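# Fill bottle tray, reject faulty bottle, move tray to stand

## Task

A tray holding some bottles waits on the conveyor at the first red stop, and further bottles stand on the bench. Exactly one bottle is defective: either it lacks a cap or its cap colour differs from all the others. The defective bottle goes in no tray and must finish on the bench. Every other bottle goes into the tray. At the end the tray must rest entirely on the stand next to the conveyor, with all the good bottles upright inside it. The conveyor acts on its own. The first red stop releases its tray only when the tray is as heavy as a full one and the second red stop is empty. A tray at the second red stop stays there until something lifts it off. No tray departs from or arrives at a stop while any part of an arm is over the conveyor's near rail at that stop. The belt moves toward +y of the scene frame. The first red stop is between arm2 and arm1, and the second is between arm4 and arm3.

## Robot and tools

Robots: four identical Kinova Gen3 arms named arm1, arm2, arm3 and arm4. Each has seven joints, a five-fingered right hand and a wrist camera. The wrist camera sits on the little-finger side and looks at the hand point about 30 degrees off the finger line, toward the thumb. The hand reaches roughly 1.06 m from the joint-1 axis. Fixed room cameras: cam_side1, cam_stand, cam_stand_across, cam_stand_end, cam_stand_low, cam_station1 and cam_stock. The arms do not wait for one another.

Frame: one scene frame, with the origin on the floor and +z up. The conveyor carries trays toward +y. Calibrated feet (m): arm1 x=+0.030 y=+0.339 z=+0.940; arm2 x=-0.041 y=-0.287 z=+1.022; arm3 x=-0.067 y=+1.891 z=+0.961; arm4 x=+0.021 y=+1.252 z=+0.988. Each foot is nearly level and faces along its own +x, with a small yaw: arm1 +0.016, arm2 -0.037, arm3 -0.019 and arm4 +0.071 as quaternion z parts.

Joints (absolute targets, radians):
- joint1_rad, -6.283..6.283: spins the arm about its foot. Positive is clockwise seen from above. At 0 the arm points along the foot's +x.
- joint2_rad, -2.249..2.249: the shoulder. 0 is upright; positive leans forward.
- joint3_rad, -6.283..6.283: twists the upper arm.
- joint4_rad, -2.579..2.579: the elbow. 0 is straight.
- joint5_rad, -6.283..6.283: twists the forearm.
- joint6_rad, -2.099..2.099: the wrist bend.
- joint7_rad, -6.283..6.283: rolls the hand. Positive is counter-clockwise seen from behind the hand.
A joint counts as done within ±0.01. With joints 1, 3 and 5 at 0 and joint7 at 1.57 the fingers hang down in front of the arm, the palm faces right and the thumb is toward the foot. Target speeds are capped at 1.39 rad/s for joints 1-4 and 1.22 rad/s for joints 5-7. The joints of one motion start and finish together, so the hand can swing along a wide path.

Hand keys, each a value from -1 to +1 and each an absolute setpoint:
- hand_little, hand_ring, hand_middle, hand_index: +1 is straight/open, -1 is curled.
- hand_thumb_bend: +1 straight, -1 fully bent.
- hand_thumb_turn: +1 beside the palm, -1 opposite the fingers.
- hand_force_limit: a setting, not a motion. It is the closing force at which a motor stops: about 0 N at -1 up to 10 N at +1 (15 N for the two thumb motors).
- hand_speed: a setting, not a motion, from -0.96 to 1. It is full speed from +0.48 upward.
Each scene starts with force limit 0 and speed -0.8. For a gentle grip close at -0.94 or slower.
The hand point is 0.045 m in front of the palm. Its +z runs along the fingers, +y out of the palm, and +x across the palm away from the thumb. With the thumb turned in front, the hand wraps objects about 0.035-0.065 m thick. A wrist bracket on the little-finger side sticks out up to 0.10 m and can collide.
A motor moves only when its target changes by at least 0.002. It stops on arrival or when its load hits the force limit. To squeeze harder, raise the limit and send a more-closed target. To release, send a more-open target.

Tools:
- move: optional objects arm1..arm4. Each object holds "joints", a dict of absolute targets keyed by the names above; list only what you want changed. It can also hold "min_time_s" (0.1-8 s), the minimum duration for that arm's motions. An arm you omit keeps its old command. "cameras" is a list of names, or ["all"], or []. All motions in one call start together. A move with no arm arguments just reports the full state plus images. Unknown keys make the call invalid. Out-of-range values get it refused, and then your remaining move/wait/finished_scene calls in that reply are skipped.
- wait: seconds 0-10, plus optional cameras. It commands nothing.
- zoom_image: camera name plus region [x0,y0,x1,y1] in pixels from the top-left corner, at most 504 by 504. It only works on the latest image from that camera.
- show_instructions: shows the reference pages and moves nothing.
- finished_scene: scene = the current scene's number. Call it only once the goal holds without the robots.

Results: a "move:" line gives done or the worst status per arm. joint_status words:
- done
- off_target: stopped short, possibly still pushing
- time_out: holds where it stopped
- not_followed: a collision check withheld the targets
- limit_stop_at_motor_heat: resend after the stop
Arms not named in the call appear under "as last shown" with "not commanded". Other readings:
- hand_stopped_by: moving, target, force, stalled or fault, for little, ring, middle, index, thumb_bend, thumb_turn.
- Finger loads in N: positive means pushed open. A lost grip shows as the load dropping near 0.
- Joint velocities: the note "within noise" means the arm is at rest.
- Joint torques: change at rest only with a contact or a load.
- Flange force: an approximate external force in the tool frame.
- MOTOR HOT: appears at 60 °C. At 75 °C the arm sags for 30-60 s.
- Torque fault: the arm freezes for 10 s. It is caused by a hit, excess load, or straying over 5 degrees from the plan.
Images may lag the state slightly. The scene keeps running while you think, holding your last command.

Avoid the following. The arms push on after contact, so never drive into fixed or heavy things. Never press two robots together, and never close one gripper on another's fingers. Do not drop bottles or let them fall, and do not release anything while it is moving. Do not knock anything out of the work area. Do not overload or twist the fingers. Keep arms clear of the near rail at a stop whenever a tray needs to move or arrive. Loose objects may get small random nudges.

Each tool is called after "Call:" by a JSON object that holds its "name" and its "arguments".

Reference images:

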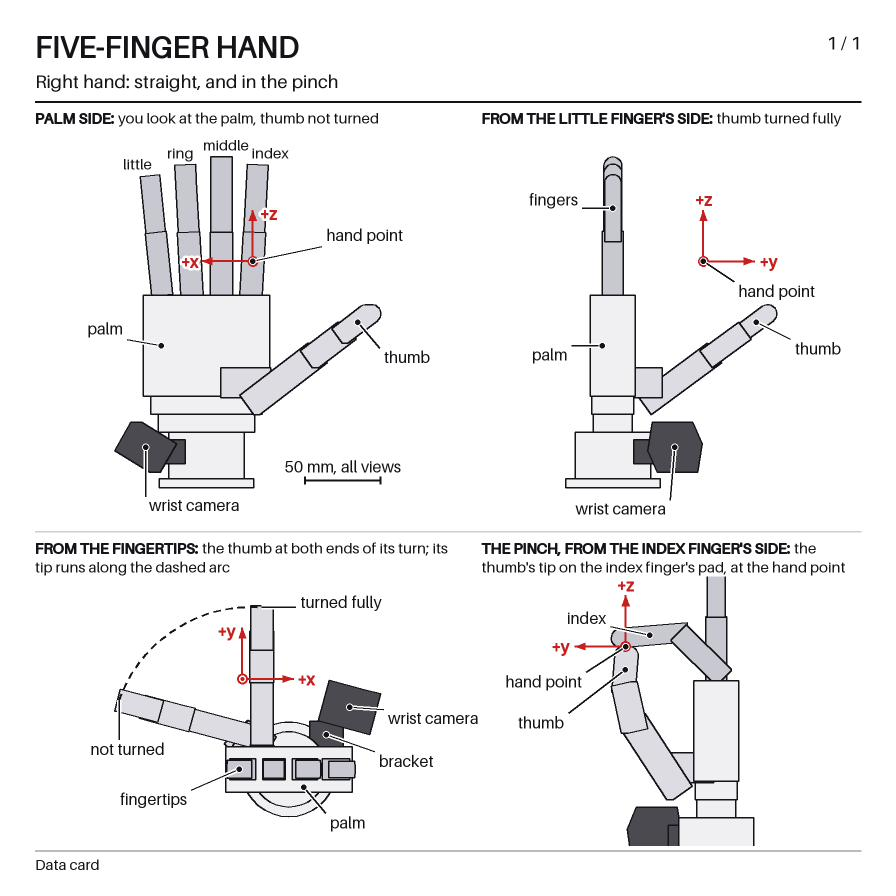

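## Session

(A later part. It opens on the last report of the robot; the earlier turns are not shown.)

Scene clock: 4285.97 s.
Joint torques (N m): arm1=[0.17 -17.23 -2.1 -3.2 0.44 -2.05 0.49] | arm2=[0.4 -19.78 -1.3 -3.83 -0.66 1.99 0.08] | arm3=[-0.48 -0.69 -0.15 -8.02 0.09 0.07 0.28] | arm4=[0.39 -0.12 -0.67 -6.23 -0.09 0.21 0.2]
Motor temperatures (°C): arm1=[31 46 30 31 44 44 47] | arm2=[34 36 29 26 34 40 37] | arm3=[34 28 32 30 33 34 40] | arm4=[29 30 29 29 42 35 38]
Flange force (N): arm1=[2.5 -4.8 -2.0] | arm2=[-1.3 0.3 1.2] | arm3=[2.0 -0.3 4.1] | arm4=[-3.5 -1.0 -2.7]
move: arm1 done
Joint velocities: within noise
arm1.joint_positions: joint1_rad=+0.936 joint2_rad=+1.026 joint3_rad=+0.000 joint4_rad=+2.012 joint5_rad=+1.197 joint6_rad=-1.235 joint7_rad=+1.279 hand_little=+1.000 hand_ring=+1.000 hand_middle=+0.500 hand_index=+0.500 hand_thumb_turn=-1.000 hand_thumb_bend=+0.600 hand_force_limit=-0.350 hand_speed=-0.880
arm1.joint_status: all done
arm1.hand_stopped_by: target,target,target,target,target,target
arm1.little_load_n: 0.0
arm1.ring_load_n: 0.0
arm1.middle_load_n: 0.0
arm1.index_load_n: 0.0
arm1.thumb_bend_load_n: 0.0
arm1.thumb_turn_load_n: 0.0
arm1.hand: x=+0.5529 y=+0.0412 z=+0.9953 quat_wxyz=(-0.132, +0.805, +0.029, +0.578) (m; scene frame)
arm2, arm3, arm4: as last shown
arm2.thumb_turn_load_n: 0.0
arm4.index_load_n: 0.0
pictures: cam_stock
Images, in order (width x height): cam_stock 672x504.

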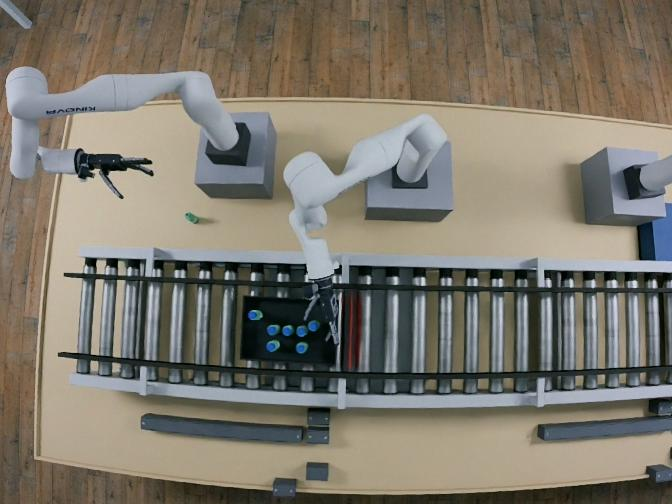

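Call:
{"name": "move", "arguments": {"arm1": {"joints": {"joint1_rad": 0.9361, "joint2_rad": 0.8696, "joint4_rad": 2.0452, "joint5_rad": 1.2404, "joint6_rad": -1.1922, "joint7_rad": 1.1546}, "min_time_s": 2.0}, "cameras": []}}

Call:
{"name": "move", "arguments": {"arm1": {"joints": {"joint1_rad": 0.9361, "joint2_rad": 0.6673, "joint4_rad": 2.0418, "joint5_rad": 1.3261, "joint6_rad": -1.1336, "joint7_rad": 0.9395}, "min_time_s": 1.5}, "cameras": []}}

Call:
{"name": "move", "arguments": {"arm1": {"joints": {"joint1_rad": 0.9361, "joint2_rad": -0.1, "joint4_rad": 2.3, "joint5_rad": 1.2, "joint6_rad": -1.1, "joint7_rad": 0.94}, "min_time_s": 1.5}, "cameras": []}}

Call:
{"name": "move", "arguments": {"arm1": {"joints": {"joint1_rad": 0.6, "joint2_rad": -0.324, "joint4_rad": 1.6, "joint5_rad": 0.0, "joint6_rad": 1.9, "joint7_rad": 0.2}, "min_time_s": 2.5}, "cameras": ["all"]}}

Scene clock: 4323.03 s.
Joint torques (N m): arm1=[0.09 -16.62 -1.83 -4.14 0.17 -2.02 0.42] | arm2=[0.37 -19.73 -1.31 -3.83 -0.66 2.01 0.04] | arm3=[-0.54 -0.71 -0.06 -8.07 0.08 0.04 0.34] | arm4=[0.21 -0.14 -0.75 -6.16 -0.1 0.15 0.09]
Motor temperatures (°C): arm1=[31 44 30 31 44 42 47] | arm2=[34 36 29 26 34 40 37] | arm3=[34 28 32 30 33 34 40] | arm4=[29 30 29 29 42 35 38]
Flange force (N): arm1=[1.2 -4.9 -1.8] | arm2=[-1.3 0.1 1.3] | arm3=[2.1 0.2 4.2] | arm4=[-3.7 -1.5 -3.2]
move: arm1 done
Joint velocities: within noise
arm1.joint_positions: joint1_rad=+0.936 joint2_rad=+0.870 joint3_rad=+0.000 joint4_rad=+2.045 joint5_rad=+1.240 joint6_rad=-1.192 joint7_rad=+1.155 hand_little=+1.000 hand_ring=+1.000 hand_middle=+0.500 hand_index=+0.500 hand_thumb_turn=-1.000 hand_thumb_bend=+0.600 hand_force_limit=-0.350 hand_speed=-0.880
arm1.joint_status: all done
arm1.hand_stopped_by: target,target,target,target,target,target
arm1.little_load_n: 0.0
arm1.ring_load_n: 0.0
arm1.middle_load_n: 0.0
arm1.index_load_n: 0.0
arm1.thumb_bend_load_n: 0.0
arm1.thumb_turn_load_n: 0.0
arm1.hand: x=+0.5532 y=+0.0415 z=+1.0554 quat_wxyz=(-0.132, +0.805, +0.029, +0.578) (m; scene frame)
arm2: as last shown
arm3.joint_positions: joint1_rad=+0.362 joint2_rad=-0.324 joint3_rad=-0.101 joint4_rad=+1.473 joint5_rad=-0.008 joint6_rad=+2.069 joint7_rad=-1.880 hand_little=+1.000 hand_ring=+1.000 hand_middle=+1.000 hand_index=+1.000 hand_thumb_turn=+1.000 hand_thumb_bend=+1.000 hand_force_limit=+0.000 hand_speed=-0.800
arm3.joint_status: not commanded
arm3.hand_stopped_by: target,target,target,target,target,target
arm3.little_load_n: 0.0
arm3.ring_load_n: 0.0
arm3.middle_load_n: 0.0
arm3.index_load_n: 0.5
arm3.thumb_bend_load_n: 0.0
arm3.thumb_turn_load_n: 0.0
arm3.hand: x=+0.1108 y=+1.8705 z=+1.4476 quat_wxyz=(+0.039, -0.300, -0.953, +0.013) (m; scene frame)
arm4.joint_positions: joint1_rad=+0.421 joint2_rad=-0.440 joint3_rad=-0.080 joint4_rad=+1.467 joint5_rad=+0.009 joint6_rad=+2.000 joint7_rad=-1.939 hand_little=+1.000 hand_ring=+1.000 hand_middle=+1.000 hand_index=+1.000 hand_thumb_turn=+1.000 hand_thumb_bend=+1.000 hand_force_limit=+0.000 hand_speed=-0.800
arm4.joint_status: not commanded
arm4.hand_stopped_by: target,target,target,target,target,target
arm4.little_load_n: 0.0
arm4.ring_load_n: 0.0
arm4.middle_load_n: 0.5
arm4.index_load_n: 0.0
arm4.thumb_bend_load_n: 0.0
arm4.thumb_turn_load_n: 0.0
arm4.hand: x=+0.2044 y=+1.2330 z=+1.4982 quat_wxyz=(-0.051, -0.285, -0.957, +0.011) (m; scene frame)
pictures: none
No camera images: "cameras" was empty.

Scene clock: 4324.83 s.
Joint torques (N m): arm1=[0.04 -15.49 -1.65 -5.82 -0.24 -1.81 0.45] | arm2=[0.42 -19.71 -1.27 -3.83 -0.68 2.03 0.06] | arm3=[-0.48 -0.63 -0.03 -8.17 0.07 0.01 0.27] | arm4=[0.36 -0.27 -0.83 -6.25 -0.11 0.14 0.12]
Motor temperatures (°C): arm1=[31 44 30 31 44 42 47] | arm2=[34 36 29 26 34 40 37] | arm3=[34 28 32 30 33 34 40] | arm4=[29 30 29 29 42 35 38]
Flange force (N): arm1=[-0.1 -5.2 -1.9] | arm2=[-1.2 0.2 1.4] | arm3=[2.3 0.0 4.6] | arm4=[-3.9 -1.7 -2.9]
move: arm1 done
Joint velocities: within noise
arm1.joint_positions: joint1_rad=+0.936 joint2_rad=+0.667 joint3_rad=+0.000 joint4_rad=+2.042 joint5_rad=+1.326 joint6_rad=-1.134 joint7_rad=+0.939 hand_little=+1.000 hand_ring=+1.000 hand_middle=+0.500 hand_index=+0.500 hand_thumb_turn=-1.000 hand_thumb_bend=+0.600 hand_force_limit=-0.350 hand_speed=-0.880
arm1.joint_status: all done
arm1.hand_stopped_by: target,target,target,target,target,target
arm1.little_load_n: 0.0
arm1.ring_load_n: 0.0
arm1.middle_load_n: 0.0
arm1.index_load_n: 0.0
arm1.thumb_bend_load_n: 0.0
arm1.thumb_turn_load_n: 0.0
arm1.hand: x=+0.5535 y=+0.0420 z=+1.1353 quat_wxyz=(-0.132, +0.805, +0.029, +0.578) (m; scene frame)
arm2, arm3, arm4: as last shown
arm2.thumb_turn_load_n: 0.5
arm3.index_load_n: 0.0
arm4.middle_load_n: 0.0
pictures: none
No camera images: "cameras" was empty.

Scene clock: 4326.90 s.
Joint torques (N m): arm1=[0.03 -6.01 -0.41 -9.39 -0.9 -1.35 0.43] | arm2=[0.42 -19.74 -1.27 -3.82 -0.68 2.02 0.04] | arm3=[-0.49 -0.73 0 -8.12 0.13 -0.02 0.31] | arm4=[0.31 -0.21 -0.81 -6.25 -0.09 0.2 0.1]
Motor temperatures (°C): arm1=[31 43 30 31 44 42 47] | arm2=[34 36 29 26 34 40 37] | arm3=[34 28 32 30 33 34 40] | arm4=[29 30 29 29 42 35 38]
Flange force (N): arm1=[-2.8 -3.2 -1.9] | arm2=[-1.3 0.2 1.3] | arm3=[2.2 0.3 4.2] | arm4=[-3.9 -1.7 -2.7]
move: arm1 done
Joint velocities: within noise
arm1.joint_positions: joint1_rad=+0.936 joint2_rad=-0.100 joint3_rad=+0.000 joint4_rad=+2.300 joint5_rad=+1.200 joint6_rad=-1.100 joint7_rad=+0.940 hand_little=+1.000 hand_ring=+1.000 hand_middle=+0.500 hand_index=+0.500 hand_thumb_turn=-1.000 hand_thumb_bend=+0.600 hand_force_limit=-0.350 hand_speed=-0.880
arm1.joint_status: all done
arm1.hand_stopped_by: target,target,target,target,target,target
arm1.little_load_n: 0.0
arm1.ring_load_n: 0.0
arm1.middle_load_n: 0.0
arm1.index_load_n: 0.0
arm1.thumb_bend_load_n: 0.0
arm1.thumb_turn_load_n: 0.0
arm1.hand: x=+0.4700 y=+0.1189 z=+1.4395 quat_wxyz=(+0.053, +0.703, +0.108, +0.701) (m; scene frame)
arm2, arm3, arm4: as last shown
arm3.thumb_turn_load_n: 0.5
pictures: none
No camera images: "cameras" was empty.

Scene clock: 4330.00 s.
Joint torques (N m): arm1=[-0.1 -1.67 -0.74 -9.17 0.59 0.45 0.4] | arm2=[0.39 -19.71 -1.34 -3.79 -0.64 1.97 0.05] | arm3=[-0.49 -0.72 -0.13 -8.14 0.04 0.1 0.23] | arm4=[0.23 -0.19 -0.85 -6.17 -0.04 0.24 0.12]
Motor temperatures (°C): arm1=[31 43 30 31 44 41 47] | arm2=[34 36 29 26 34 40 37] | arm3=[34 28 32 30 33 34 40] | arm4=[29 30 29 29 42 35 38]
Flange force (N): arm1=[-0.4 1.1 6.6] | arm2=[-1.2 0.2 1.0] | arm3=[1.9 -0.5 4.7] | arm4=[-3.9 -1.6 -2.9]
move: arm1 done
Joint velocities: within noise
arm1.joint_positions: joint1_rad=+0.600 joint2_rad=-0.324 joint3_rad=+0.000 joint4_rad=+1.600 joint5_rad=+0.000 joint6_rad=+1.900 joint7_rad=+0.200 hand_little=+1.000 hand_ring=+1.000 hand_middle=+0.500 hand_index=+0.500 hand_thumb_turn=-1.000 hand_thumb_bend=+0.600 hand_force_limit=-0.350 hand_speed=-0.880
arm1.joint_status: all done
arm1.hand_stopped_by: target,target,target,target,target,target
arm1.little_load_n: 0.0
arm1.ring_load_n: 0.0
arm1.middle_load_n: 0.0
arm1.index_load_n: 0.0
arm1.thumb_bend_load_n: -0.5
arm1.thumb_turn_load_n: 0.0
arm1.hand: x=+0.1046 y=+0.2870 z=+1.3957 quat_wxyz=(+0.010, +0.566, -0.824, -0.015) (m; scene frame)
arm2, arm3, arm4: as last shown
arm2.middle_load_n: 0.5
arm3.thumb_turn_load_n: 0.0
arm4.middle_load_n: -0.5
pictures: arm1_cam_wrist, arm2_cam_wrist, arm3_cam_wrist, arm4_cam_wrist, cam_side1, cam_stand, cam_stand_across, cam_stand_end, cam_stand_low, cam_station1, cam_stock
Images, in order (width x height): arm1_cam_wrist 672x504, arm2_cam_wrist 672x504, arm3_cam_wrist 672x504, arm4_cam_wrist 672x504, cam_side1 672x504, cam_stand 672x504, cam_stand_across 672x504, cam_stand_end 672x504, cam_stand_low 672x504, cam_station1 672x504, cam_stock 672x504.

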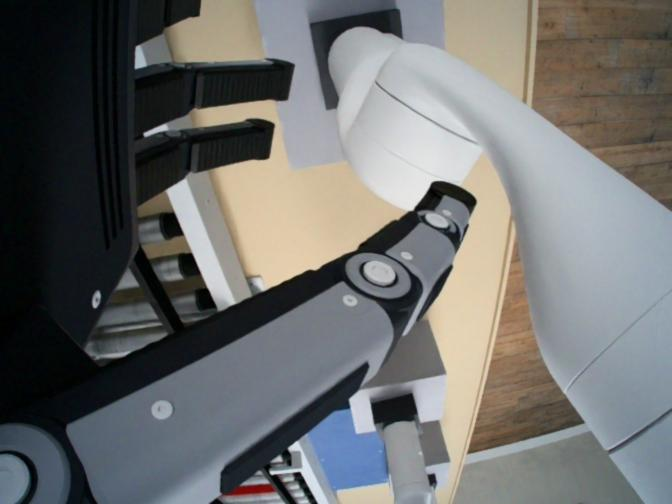

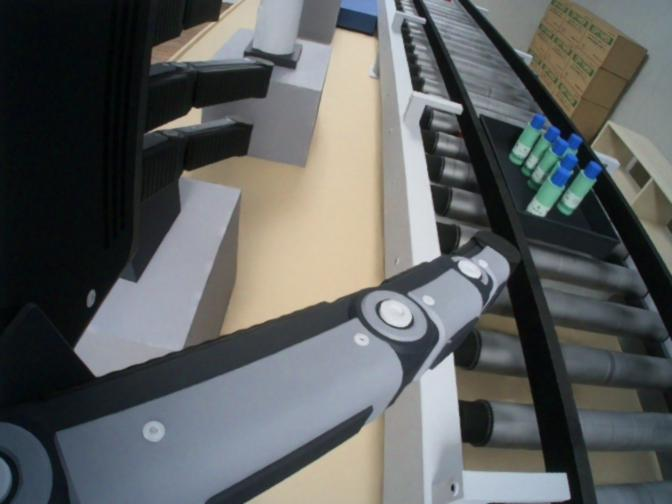

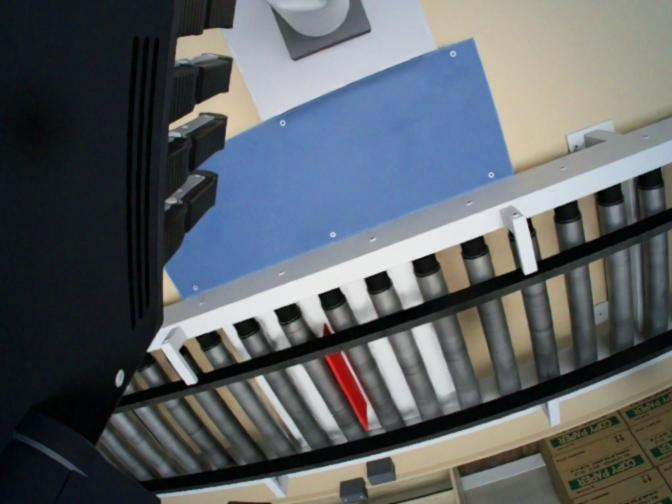

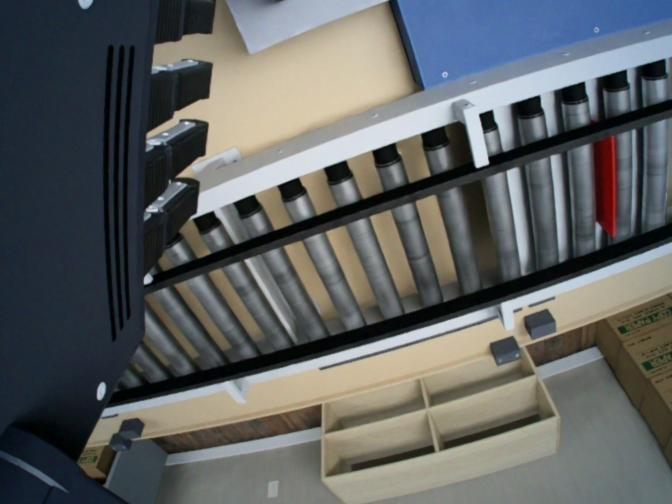

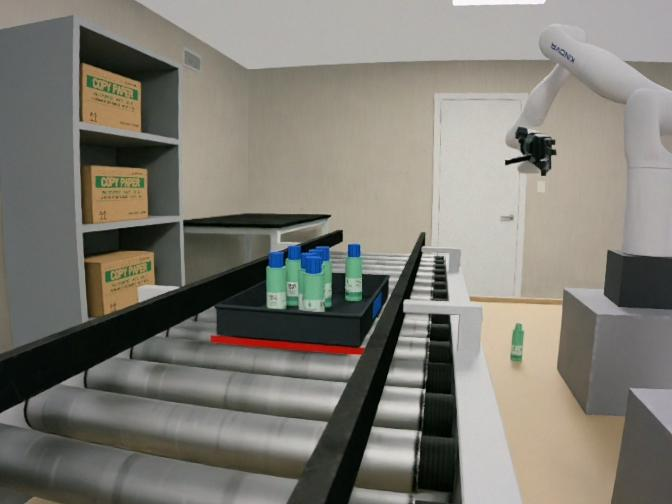

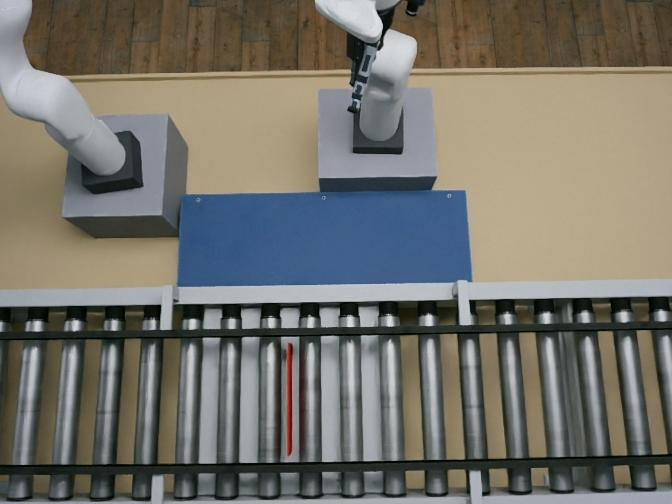

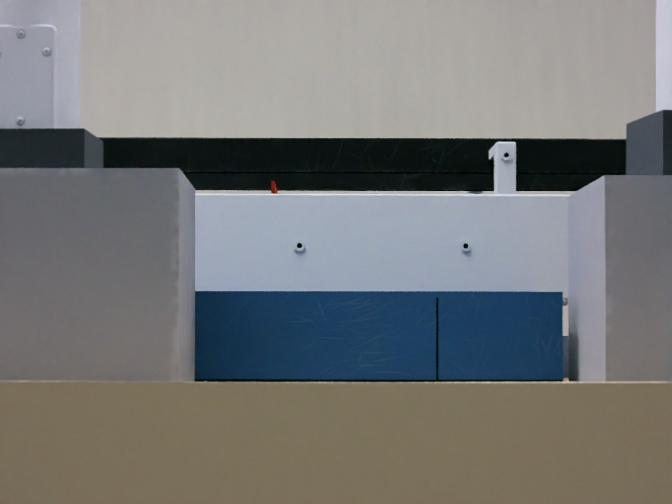

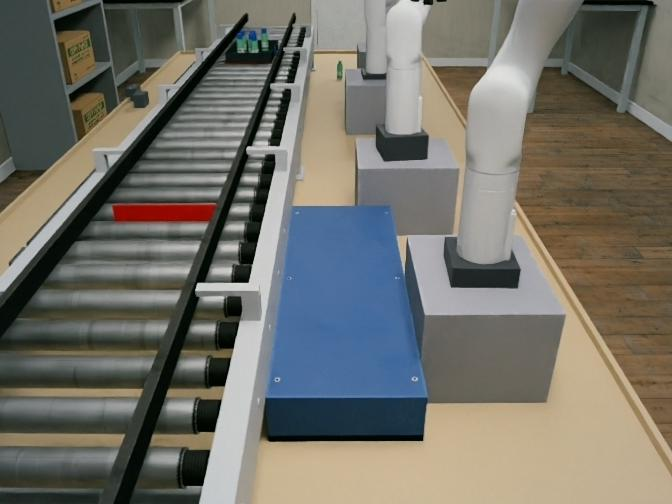

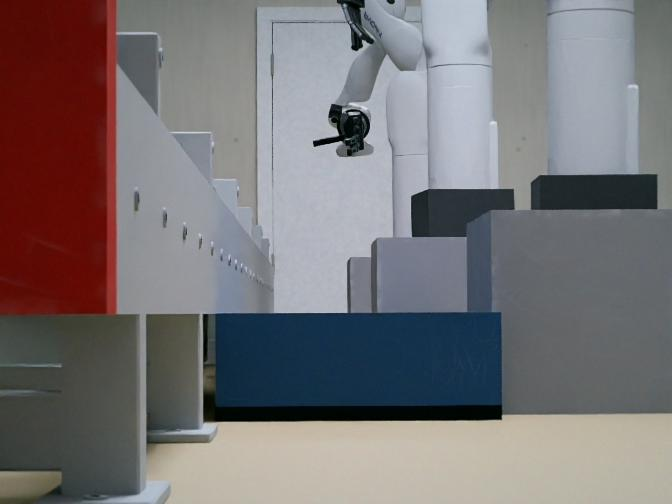

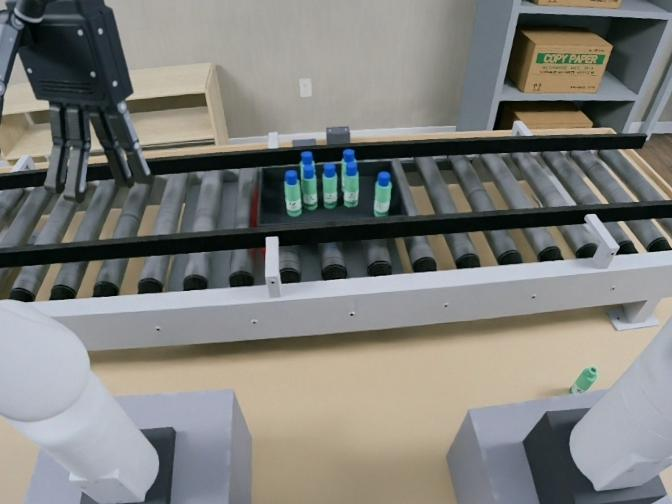

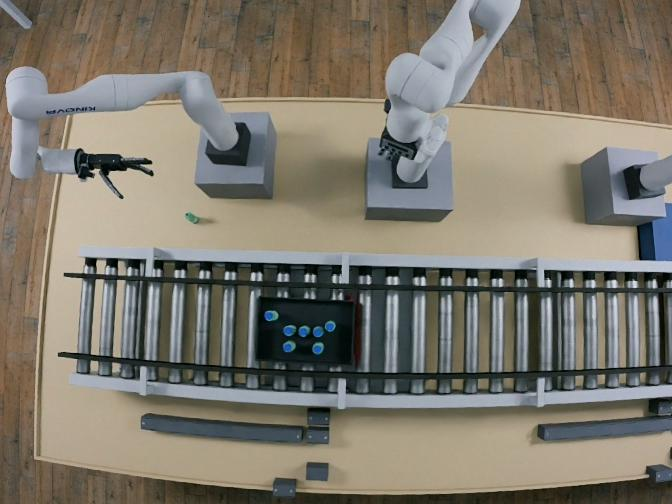

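Call:
{"name": "wait", "arguments": {"seconds": 5, "cameras": ["cam_stock", "cam_stand"]}}

Scene clock: 4338.73 s.
Joint torques (N m): arm1=[0.06 -1.65 -0.78 -9.16 0.63 0.4 0.41] | arm2=[0.44 -19.74 -1.29 -3.79 -0.68 1.99 0.08] | arm3=[-0.48 -0.69 -0.04 -8.11 0.1 0.04 0.33] | arm4=[0.35 -0.01 -0.72 -6.24 -0.08 0.16 0.12]
Motor temperatures (°C): arm1=[31 43 30 31 44 41 47] | arm2=[34 36 29 26 34 40 37] | arm3=[34 28 32 30 33 34 40] | arm4=[29 30 29 29 42 35 38]
Flange force (N): arm1=[-0.4 1.2 6.5] | arm2=[-1.3 0.3 1.1] | arm3=[2.2 0.2 4.4] | arm4=[-3.3 -1.5 -2.7]
Joint velocities: within noise
arm1.joint_positions: joint1_rad=+0.600 joint2_rad=-0.324 joint3_rad=+0.000 joint4_rad=+1.600 joint5_rad=+0.000 joint6_rad=+1.900 joint7_rad=+0.200 hand_little=+1.000 hand_ring=+1.000 hand_middle=+0.500 hand_index=+0.500 hand_thumb_turn=-1.000 hand_thumb_bend=+0.600 hand_force_limit=-0.350 hand_speed=-0.880
arm1.joint_status: all done
arm1.hand_stopped_by: target,target,target,target,target,target
arm1.little_load_n: 0.0
arm1.ring_load_n: 0.0
arm1.middle_load_n: 0.0
arm1.index_load_n: 0.0
arm1.thumb_bend_load_n: 0.0
arm1.thumb_turn_load_n: 0.0
arm1.hand: x=+0.1046 y=+0.2870 z=+1.3957 quat_wxyz=(+0.010, +0.566, -0.824, -0.015) (m; scene frame)
arm2.joint_positions: joint1_rad=+1.123 joint2_rad=+0.966 joint3_rad=+0.000 joint4_rad=+1.470 joint5_rad=-0.364 joint6_rad=+2.007 joint7_rad=-1.899 hand_little=+1.000 hand_ring=+1.000 hand_middle=+0.700 hand_index=+0.700 hand_thumb_turn=-1.000 hand_thumb_bend=+0.800 hand_force_limit=-0.350 hand_speed=-0.800
arm2.joint_status: not commanded
arm2.hand_stopped_by: target,target,target,target,target,target
arm2.little_load_n: 0.0
arm2.ring_load_n: 0.0
arm2.middle_load_n: 0.0
arm2.index_load_n: 0.0
arm2.thumb_bend_load_n: 0.0
arm2.thumb_turn_load_n: 0.0
arm2.hand: x=+0.1803 y=-0.5014 z=+1.1995 quat_wxyz=(+0.464, -0.565, -0.541, -0.416) (m; scene frame)
arm3.joint_positions: joint1_rad=+0.362 joint2_rad=-0.324 joint3_rad=-0.101 joint4_rad=+1.473 joint5_rad=-0.008 joint6_rad=+2.069 joint7_rad=-1.880 hand_little=+1.000 hand_ring=+1.000 hand_middle=+1.000 hand_index=+1.000 hand_thumb_turn=+1.000 hand_thumb_bend=+1.000 hand_force_limit=+0.000 hand_speed=-0.800
arm3.joint_status: not commanded
arm3.hand_stopped_by: target,target,target,target,target,target
arm3.little_load_n: 0.0
arm3.ring_load_n: 0.0
arm3.middle_load_n: -0.5
arm3.index_load_n: 0.0
arm3.thumb_bend_load_n: 0.0
arm3.thumb_turn_load_n: 0.0
arm3.hand: x=+0.1108 y=+1.8705 z=+1.4476 quat_wxyz=(+0.039, -0.300, -0.953, +0.013) (m; scene frame)
arm4.joint_positions: joint1_rad=+0.421 joint2_rad=-0.440 joint3_rad=-0.080 joint4_rad=+1.467 joint5_rad=+0.009 joint6_rad=+2.000 joint7_rad=-1.939 hand_little=+1.000 hand_ring=+1.000 hand_middle=+1.000 hand_index=+1.000 hand_thumb_turn=+1.000 hand_thumb_bend=+1.000 hand_force_limit=+0.000 hand_speed=-0.800
arm4.joint_status: not commanded
arm4.hand_stopped_by: target,target,target,target,target,target
arm4.little_load_n: 0.0
arm4.ring_load_n: 0.0
arm4.middle_load_n: 0.0
arm4.index_load_n: 0.0
arm4.thumb_bend_load_n: 0.0
arm4.thumb_turn_load_n: 0.0
arm4.hand: x=+0.2044 y=+1.2330 z=+1.4982 quat_wxyz=(-0.051, -0.285, -0.957, +0.011) (m; scene frame)
wait: 5.00 s; at rest from the start
pictures: cam_stand, cam_stock
Images, in order (width x height): cam_stand 672x504, cam_stock 672x504.

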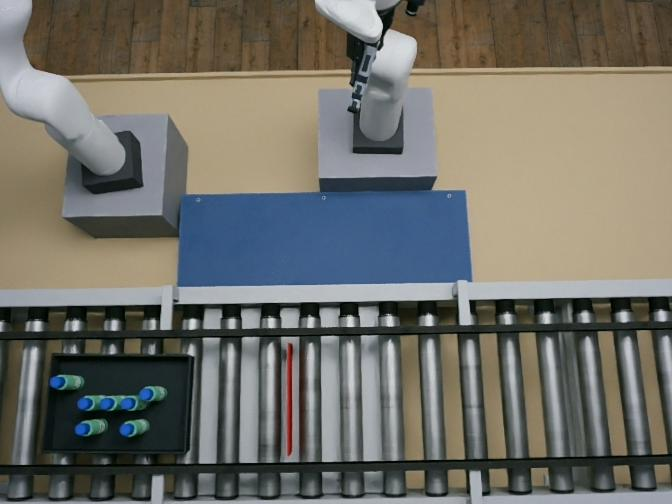

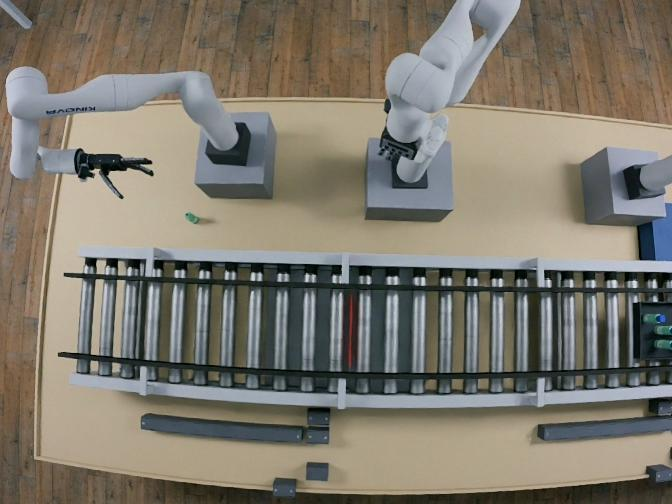

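Call:
{"name": "wait", "arguments": {"seconds": 3, "cameras": ["all"]}}

Call:
{"name": "zoom_image", "arguments": {"camera": "cam_stand", "region": [80, 260, 380, 500]}}

Call:
{"name": "zoom_image", "arguments": {"camera": "cam_stand_end", "region": [60, 100, 310, 300]}}

Call:
{"name": "zoom_image", "arguments": {"camera": "cam_stand_across", "region": [150, 60, 600, 400]}}

Scene clock: 4347.37 s.
Joint torques (N m): arm1=[-0.07 -1.73 -0.73 -9.2 0.63 0.43 0.42] | arm2=[0.44 -19.77 -1.28 -3.81 -0.63 1.98 0.02] | arm3=[-0.59 -0.69 -0.03 -8.07 0.11 0.03 0.31] | arm4=[0.29 -0.24 -0.74 -6.22 -0.11 0.14 0.13]
Motor temperatures (°C): arm1=[31 42 29 31 44 41 47] | arm2=[34 36 29 26 34 40 37] | arm3=[34 28 32 30 33 34 40] | arm4=[29 30 29 29 42 35 38]
Flange force (N): arm1=[-0.5 1.0 6.7] | arm2=[-1.3 0.3 1.2] | arm3=[2.2 0.2 4.2] | arm4=[-3.8 -1.4 -3.0]
Joint velocities: within noise
arm1.joint_positions: joint1_rad=+0.600 joint2_rad=-0.324 joint3_rad=+0.000 joint4_rad=+1.600 joint5_rad=+0.000 joint6_rad=+1.900 joint7_rad=+0.200 hand_little=+1.000 hand_ring=+1.000 hand_middle=+0.500 hand_index=+0.500 hand_thumb_turn=-1.000 hand_thumb_bend=+0.600 hand_force_limit=-0.350 hand_speed=-0.880
arm1.joint_status: all done
arm1.hand_stopped_by: target,target,target,target,target,target
arm1.little_load_n: 0.0
arm1.ring_load_n: 0.0
arm1.middle_load_n: 0.0
arm1.index_load_n: 0.0
arm1.thumb_bend_load_n: 0.0
arm1.thumb_turn_load_n: 0.0
arm1.hand: x=+0.1046 y=+0.2870 z=+1.3957 quat_wxyz=(+0.010, +0.566, -0.824, -0.015) (m; scene frame)
arm2.joint_positions: joint1_rad=+1.123 joint2_rad=+0.966 joint3_rad=+0.000 joint4_rad=+1.470 joint5_rad=-0.364 joint6_rad=+2.007 joint7_rad=-1.899 hand_little=+1.000 hand_ring=+1.000 hand_middle=+0.700 hand_index=+0.700 hand_thumb_turn=-1.000 hand_thumb_bend=+0.800 hand_force_limit=-0.350 hand_speed=-0.800
arm2.joint_status: not commanded
arm2.hand_stopped_by: target,target,target,target,target,target
arm2.little_load_n: 0.0
arm2.ring_load_n: 0.0
arm2.middle_load_n: 0.0
arm2.index_load_n: 0.0
arm2.thumb_bend_load_n: 0.0
arm2.thumb_turn_load_n: 0.0
arm2.hand: x=+0.1803 y=-0.5014 z=+1.1995 quat_wxyz=(+0.464, -0.565, -0.541, -0.416) (m; scene frame)
arm3.joint_positions: joint1_rad=+0.362 joint2_rad=-0.324 joint3_rad=-0.101 joint4_rad=+1.473 joint5_rad=-0.008 joint6_rad=+2.069 joint7_rad=-1.880 hand_little=+1.000 hand_ring=+1.000 hand_middle=+1.000 hand_index=+1.000 hand_thumb_turn=+1.000 hand_thumb_bend=+1.000 hand_force_limit=+0.000 hand_speed=-0.800
arm3.joint_status: not commanded
arm3.hand_stopped_by: target,target,target,target,target,target
arm3.little_load_n: 0.0
arm3.ring_load_n: 0.0
arm3.middle_load_n: 0.0
arm3.index_load_n: 0.0
arm3.thumb_bend_load_n: 0.0
arm3.thumb_turn_load_n: 0.0
arm3.hand: x=+0.1108 y=+1.8705 z=+1.4476 quat_wxyz=(+0.039, -0.300, -0.953, +0.013) (m; scene frame)
arm4.joint_positions: joint1_rad=+0.421 joint2_rad=-0.440 joint3_rad=-0.080 joint4_rad=+1.467 joint5_rad=+0.009 joint6_rad=+2.000 joint7_rad=-1.939 hand_little=+1.000 hand_ring=+1.000 hand_middle=+1.000 hand_index=+1.000 hand_thumb_turn=+1.000 hand_thumb_bend=+1.000 hand_force_limit=+0.000 hand_speed=-0.800
arm4.joint_status: not commanded
arm4.hand_stopped_by: target,target,target,target,target,target
arm4.little_load_n: 0.0
arm4.ring_load_n: 0.0
arm4.middle_load_n: 0.0
arm4.index_load_n: 0.0
arm4.thumb_bend_load_n: 0.0
arm4.thumb_turn_load_n: 0.0
arm4.hand: x=+0.2044 y=+1.2330 z=+1.4982 quat_wxyz=(-0.051, -0.285, -0.957, +0.011) (m; scene frame)
wait: 3.00 s; at rest from the start
pictures: arm1_cam_wrist, arm2_cam_wrist, arm3_cam_wrist, arm4_cam_wrist, cam_side1, cam_stand, cam_stand_across, cam_stand_end, cam_stand_low, cam_station1, cam_stock
Images, in order (width x height): arm1_cam_wrist 672x504, arm2_cam_wrist 672x504, arm3_cam_wrist 672x504, arm4_cam_wrist 672x504, cam_side1 672x504, cam_stand 672x504, cam_stand_across 672x504, cam_stand_end 672x504, cam_stand_low 672x504, cam_station1 672x504, cam_stock 672x504.

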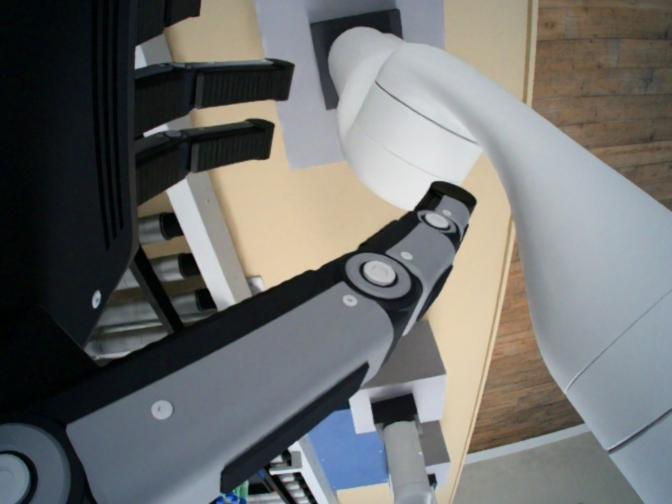

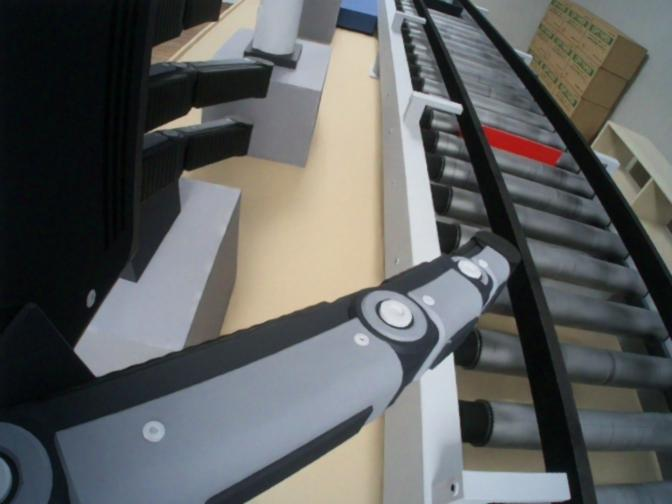

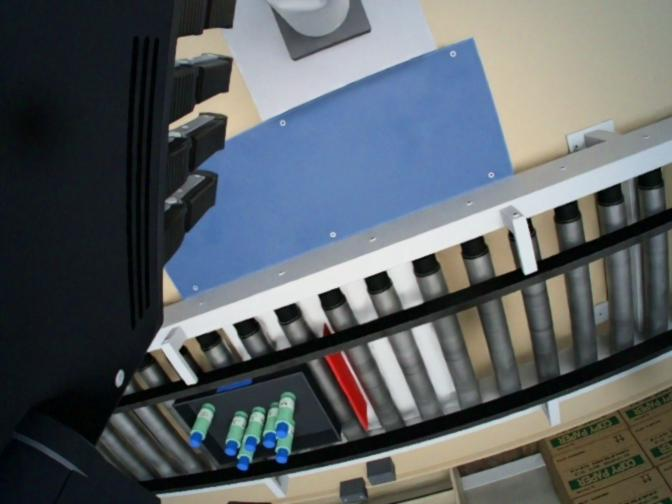

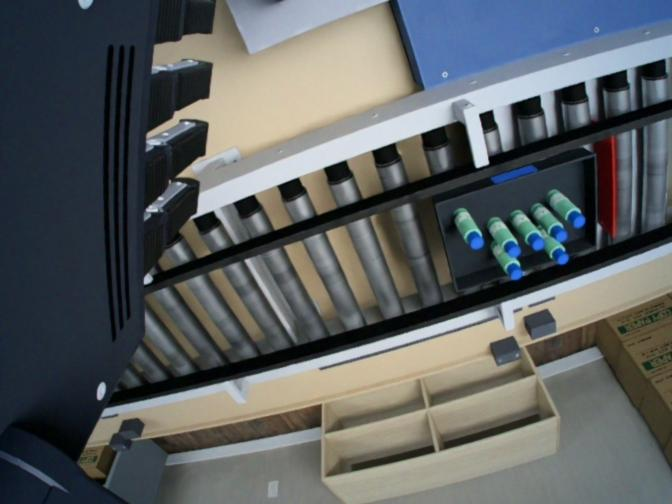

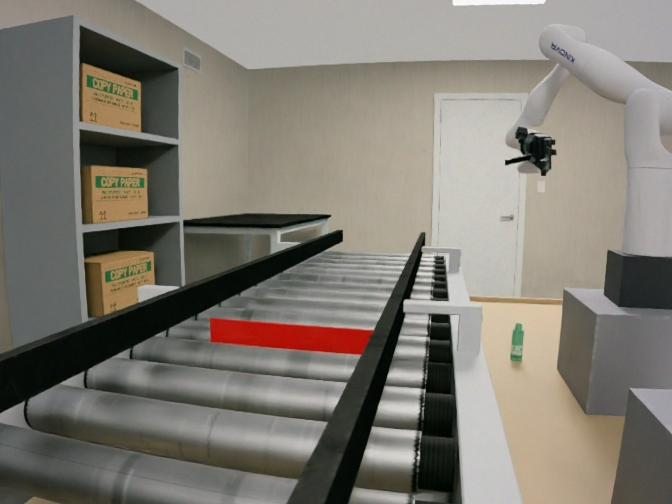

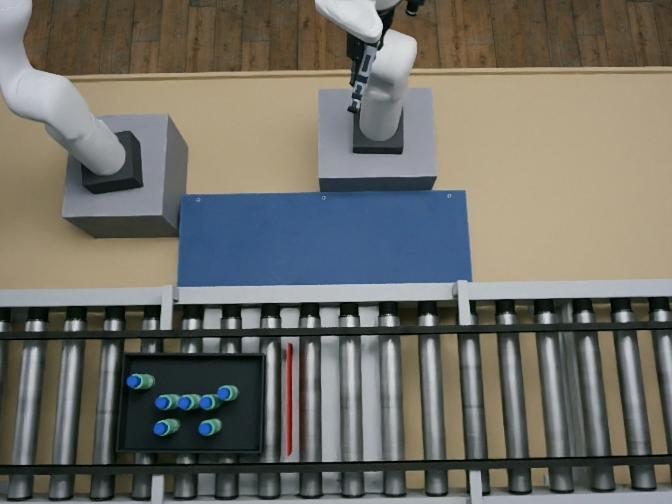

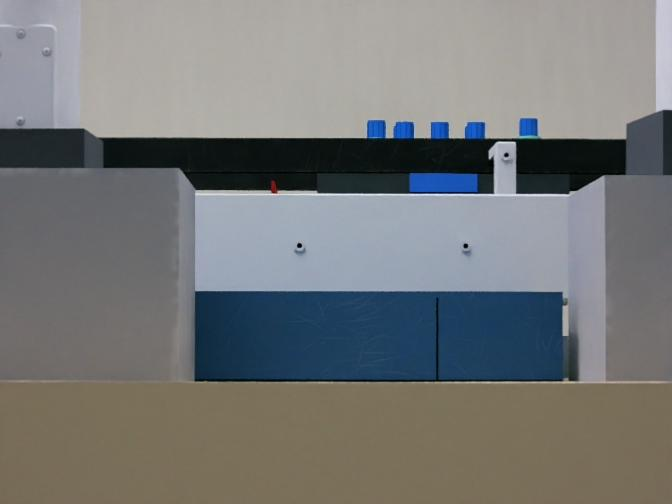

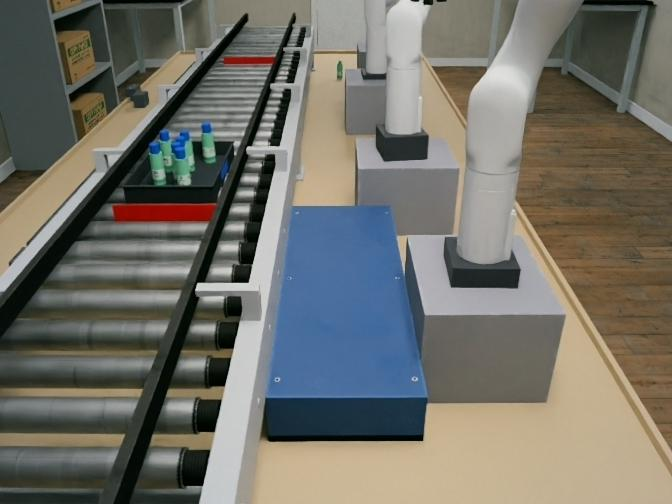

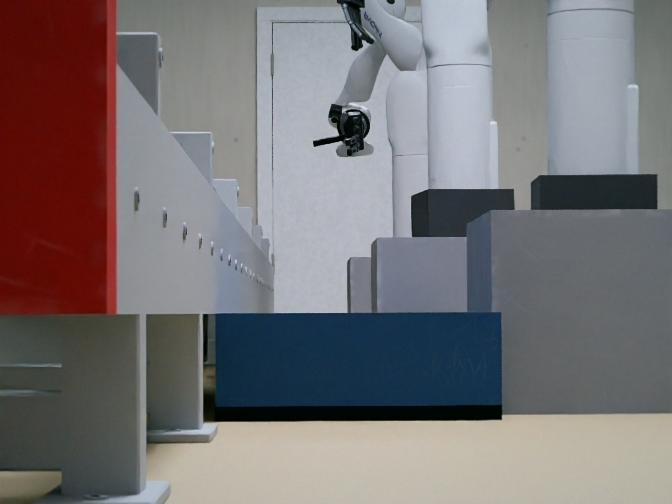

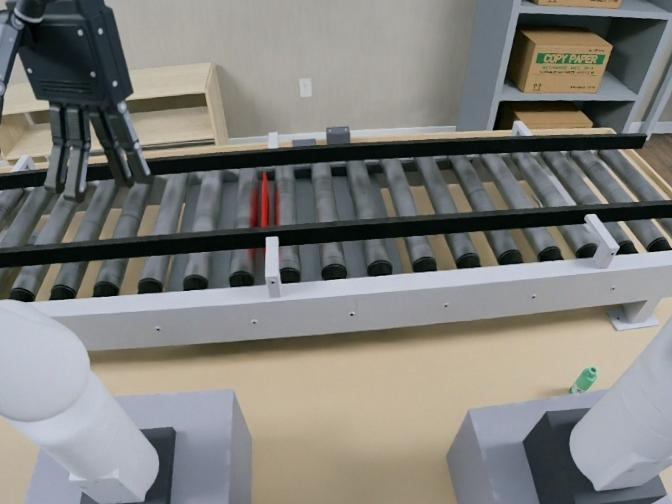

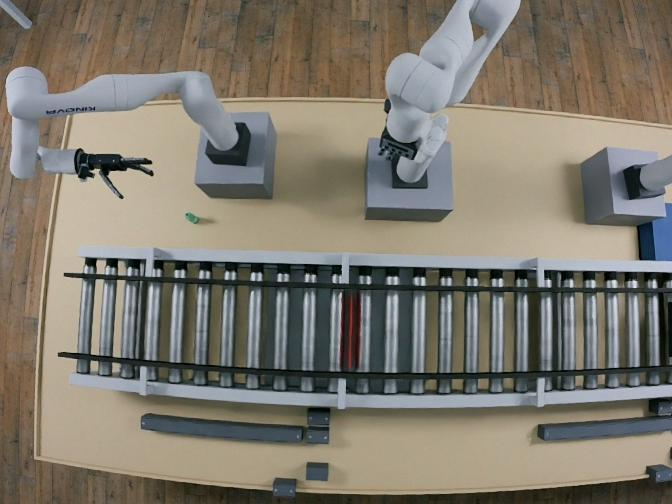

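Scaled by 1.680 from the camera's 672x504 image, which has a finer 960x720 frame.

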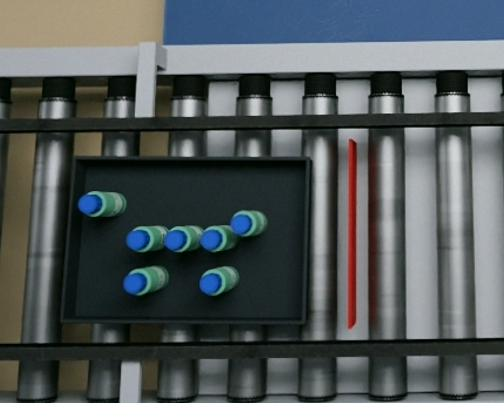

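Scaled by 2.016 from the camera's 672x504 image, which has a finer 960x720 frame.

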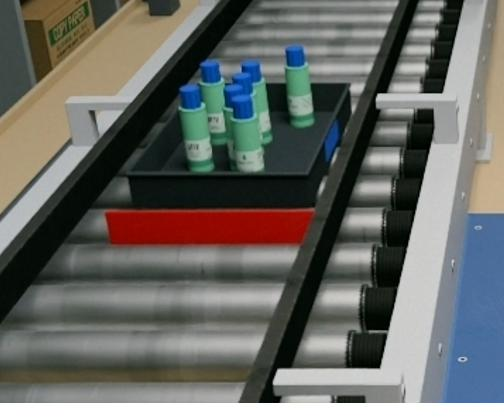

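Scaled by 1.120 from the camera's 672x504 image, which has a finer 960x720 frame.

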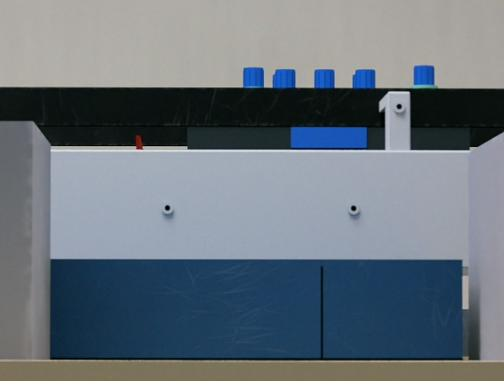

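Call:
{"name": "move", "arguments": {"arm3": {"joints": {"joint1_rad": -0.072, "joint2_rad": 0.9624, "joint3_rad": 0, "joint4_rad": 0.9685, "joint5_rad": 1.1986, "joint6_rad": 1.4681, "joint7_rad": -1.9182, "hand_thumb_turn": -1, "hand_thumb_bend": 0.5, "hand_index": 0.1, "hand_middle": 0.1, "hand_ring": 0.1, "hand_little": 0.1, "hand_speed": -0.5}, "min_time_s": 4}, "arm4": {"joints": {"joint1_rad": 0.4921, "joint2_rad": 0.9746, "joint3_rad": 0, "joint4_rad": 1.0349, "joint5_rad": -1.0721, "joint6_rad": 1.6999, "joint7_rad": -4.172, "hand_thumb_turn": -1, "hand_thumb_bend": 0.5, "hand_index": 0.1, "hand_middle": 0.1, "hand_ring": 0.1, "hand_little": 0.1, "hand_speed": -0.5}, "min_time_s": 4}, "cameras": ["arm3_cam_wrist", "arm4_cam_wrist", "cam_stand", "cam_stand_across", "cam_stand_end"]}}

Scene clock: 4718.07 s.
Joint torques (N m): arm1=[-0.02 -1.62 -0.64 -9.23 0.65 0.4 0.38] | arm2=[0.42 -19.77 -1.32 -3.83 -0.65 2.02 0.04] | arm3=[-0.51 -23.67 2.08 -8.32 2.11 0.7 0.23] | arm4=[0.11 -22.05 -2.19 -5.48 -2.04 1.76 0.05]
Motor temperatures (°C): arm1=[31 33 28 31 44 39 47] | arm2=[34 36 29 26 34 40 37] | arm3=[34 28 32 30 33 34 39] | arm4=[29 30 29 29 42 35 38]
Flange force (N): arm1=[-0.7 1.3 6.7] | arm2=[-1.4 0.3 1.3] | arm3=[3.6 2.2 1.6] | arm4=[4.4 0.2 -0.7]
move: arm3 done; arm4 done
Joint velocities: within noise
arm1, arm2: as last shown
arm2.thumb_turn_load_n: 0.5
arm3.joint_positions: joint1_rad=-0.072 joint2_rad=+0.962 joint3_rad=+0.000 joint4_rad=+0.968 joint5_rad=+1.199 joint6_rad=+1.468 joint7_rad=-1.918 hand_little=+0.100 hand_ring=+0.100 hand_middle=+0.100 hand_index=+0.100 hand_thumb_turn=-1.000 hand_thumb_bend=+0.500 hand_force_limit=+0.000 hand_speed=-0.500
arm3.joint_status: all done
arm3.hand_stopped_by: target,target,target,target,target,target
arm3.little_load_n: 0.0
arm3.ring_load_n: 0.0
arm3.middle_load_n: 0.0
arm3.index_load_n: 0.0
arm3.thumb_bend_load_n: 0.0
arm3.thumb_turn_load_n: 0.0
arm3.hand: x=+0.6048 y=+1.6131 z=+1.1994 quat_wxyz=(+0.000, +0.001, -0.829, +0.560) (m; scene frame)
arm4.joint_positions: joint1_rad=+0.492 joint2_rad=+0.975 joint3_rad=+0.000 joint4_rad=+1.035 joint5_rad=-1.072 joint6_rad=+1.700 joint7_rad=-4.172 hand_little=+0.100 hand_ring=+0.100 hand_middle=+0.100 hand_index=+0.100 hand_thumb_turn=-1.000 hand_thumb_bend=+0.500 hand_force_limit=+0.000 hand_speed=-0.500
arm4.joint_status: all done
arm4.hand_stopped_by: target,target,target,target,target,target
arm4.little_load_n: 0.0
arm4.ring_load_n: 0.0
arm4.middle_load_n: 0.0
arm4.index_load_n: 0.0
arm4.thumb_bend_load_n: 0.0
arm4.thumb_turn_load_n: 0.0
arm4.hand: x=+0.5785 y=+1.2842 z=+1.1937 quat_wxyz=(+0.565, -0.825, +0.003, +0.004) (m; scene frame)
pictures: arm3_cam_wrist, arm4_cam_wrist, cam_stand, cam_stand_across, cam_stand_end
Images, in order (width x height): arm3_cam_wrist 672x504, arm4_cam_wrist 672x504, cam_stand 672x504, cam_stand_across 672x504, cam_stand_end 672x504.

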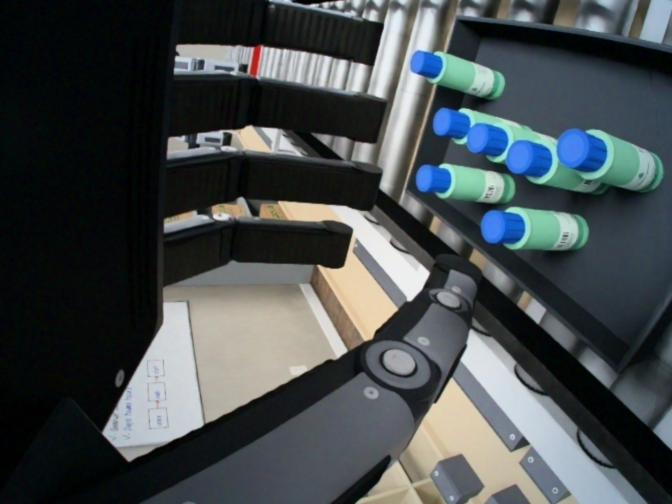

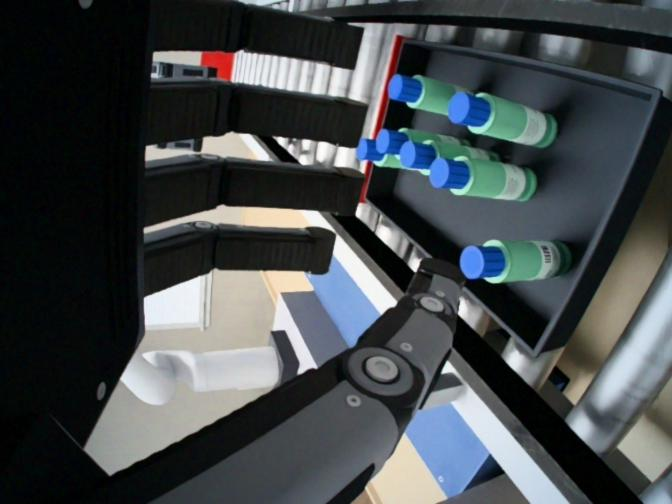

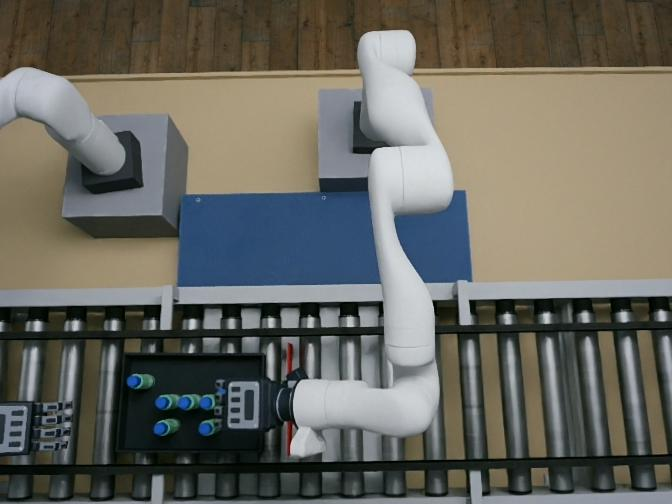

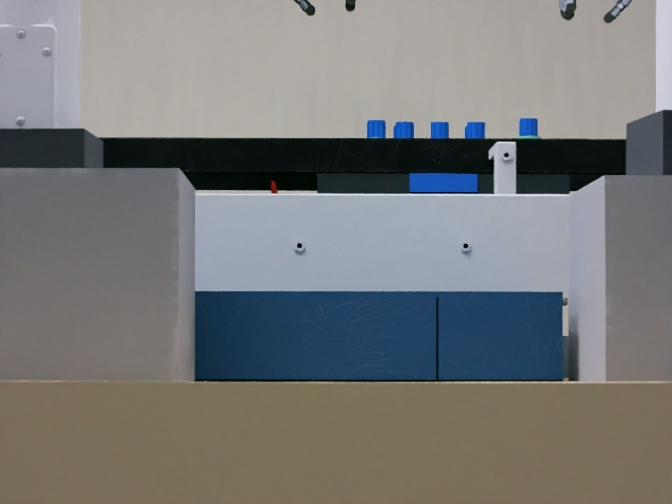

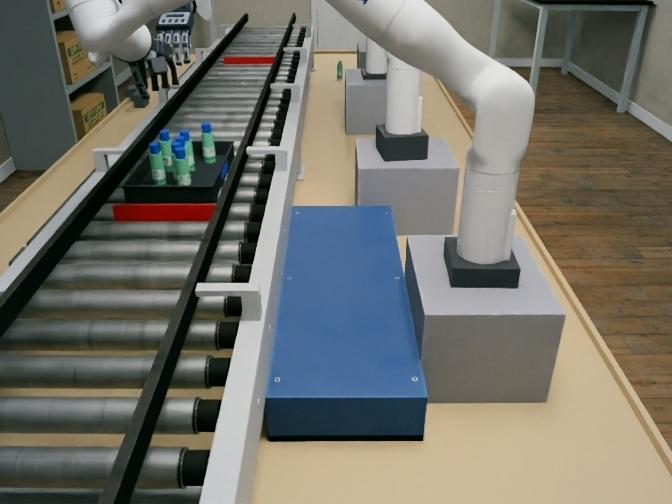

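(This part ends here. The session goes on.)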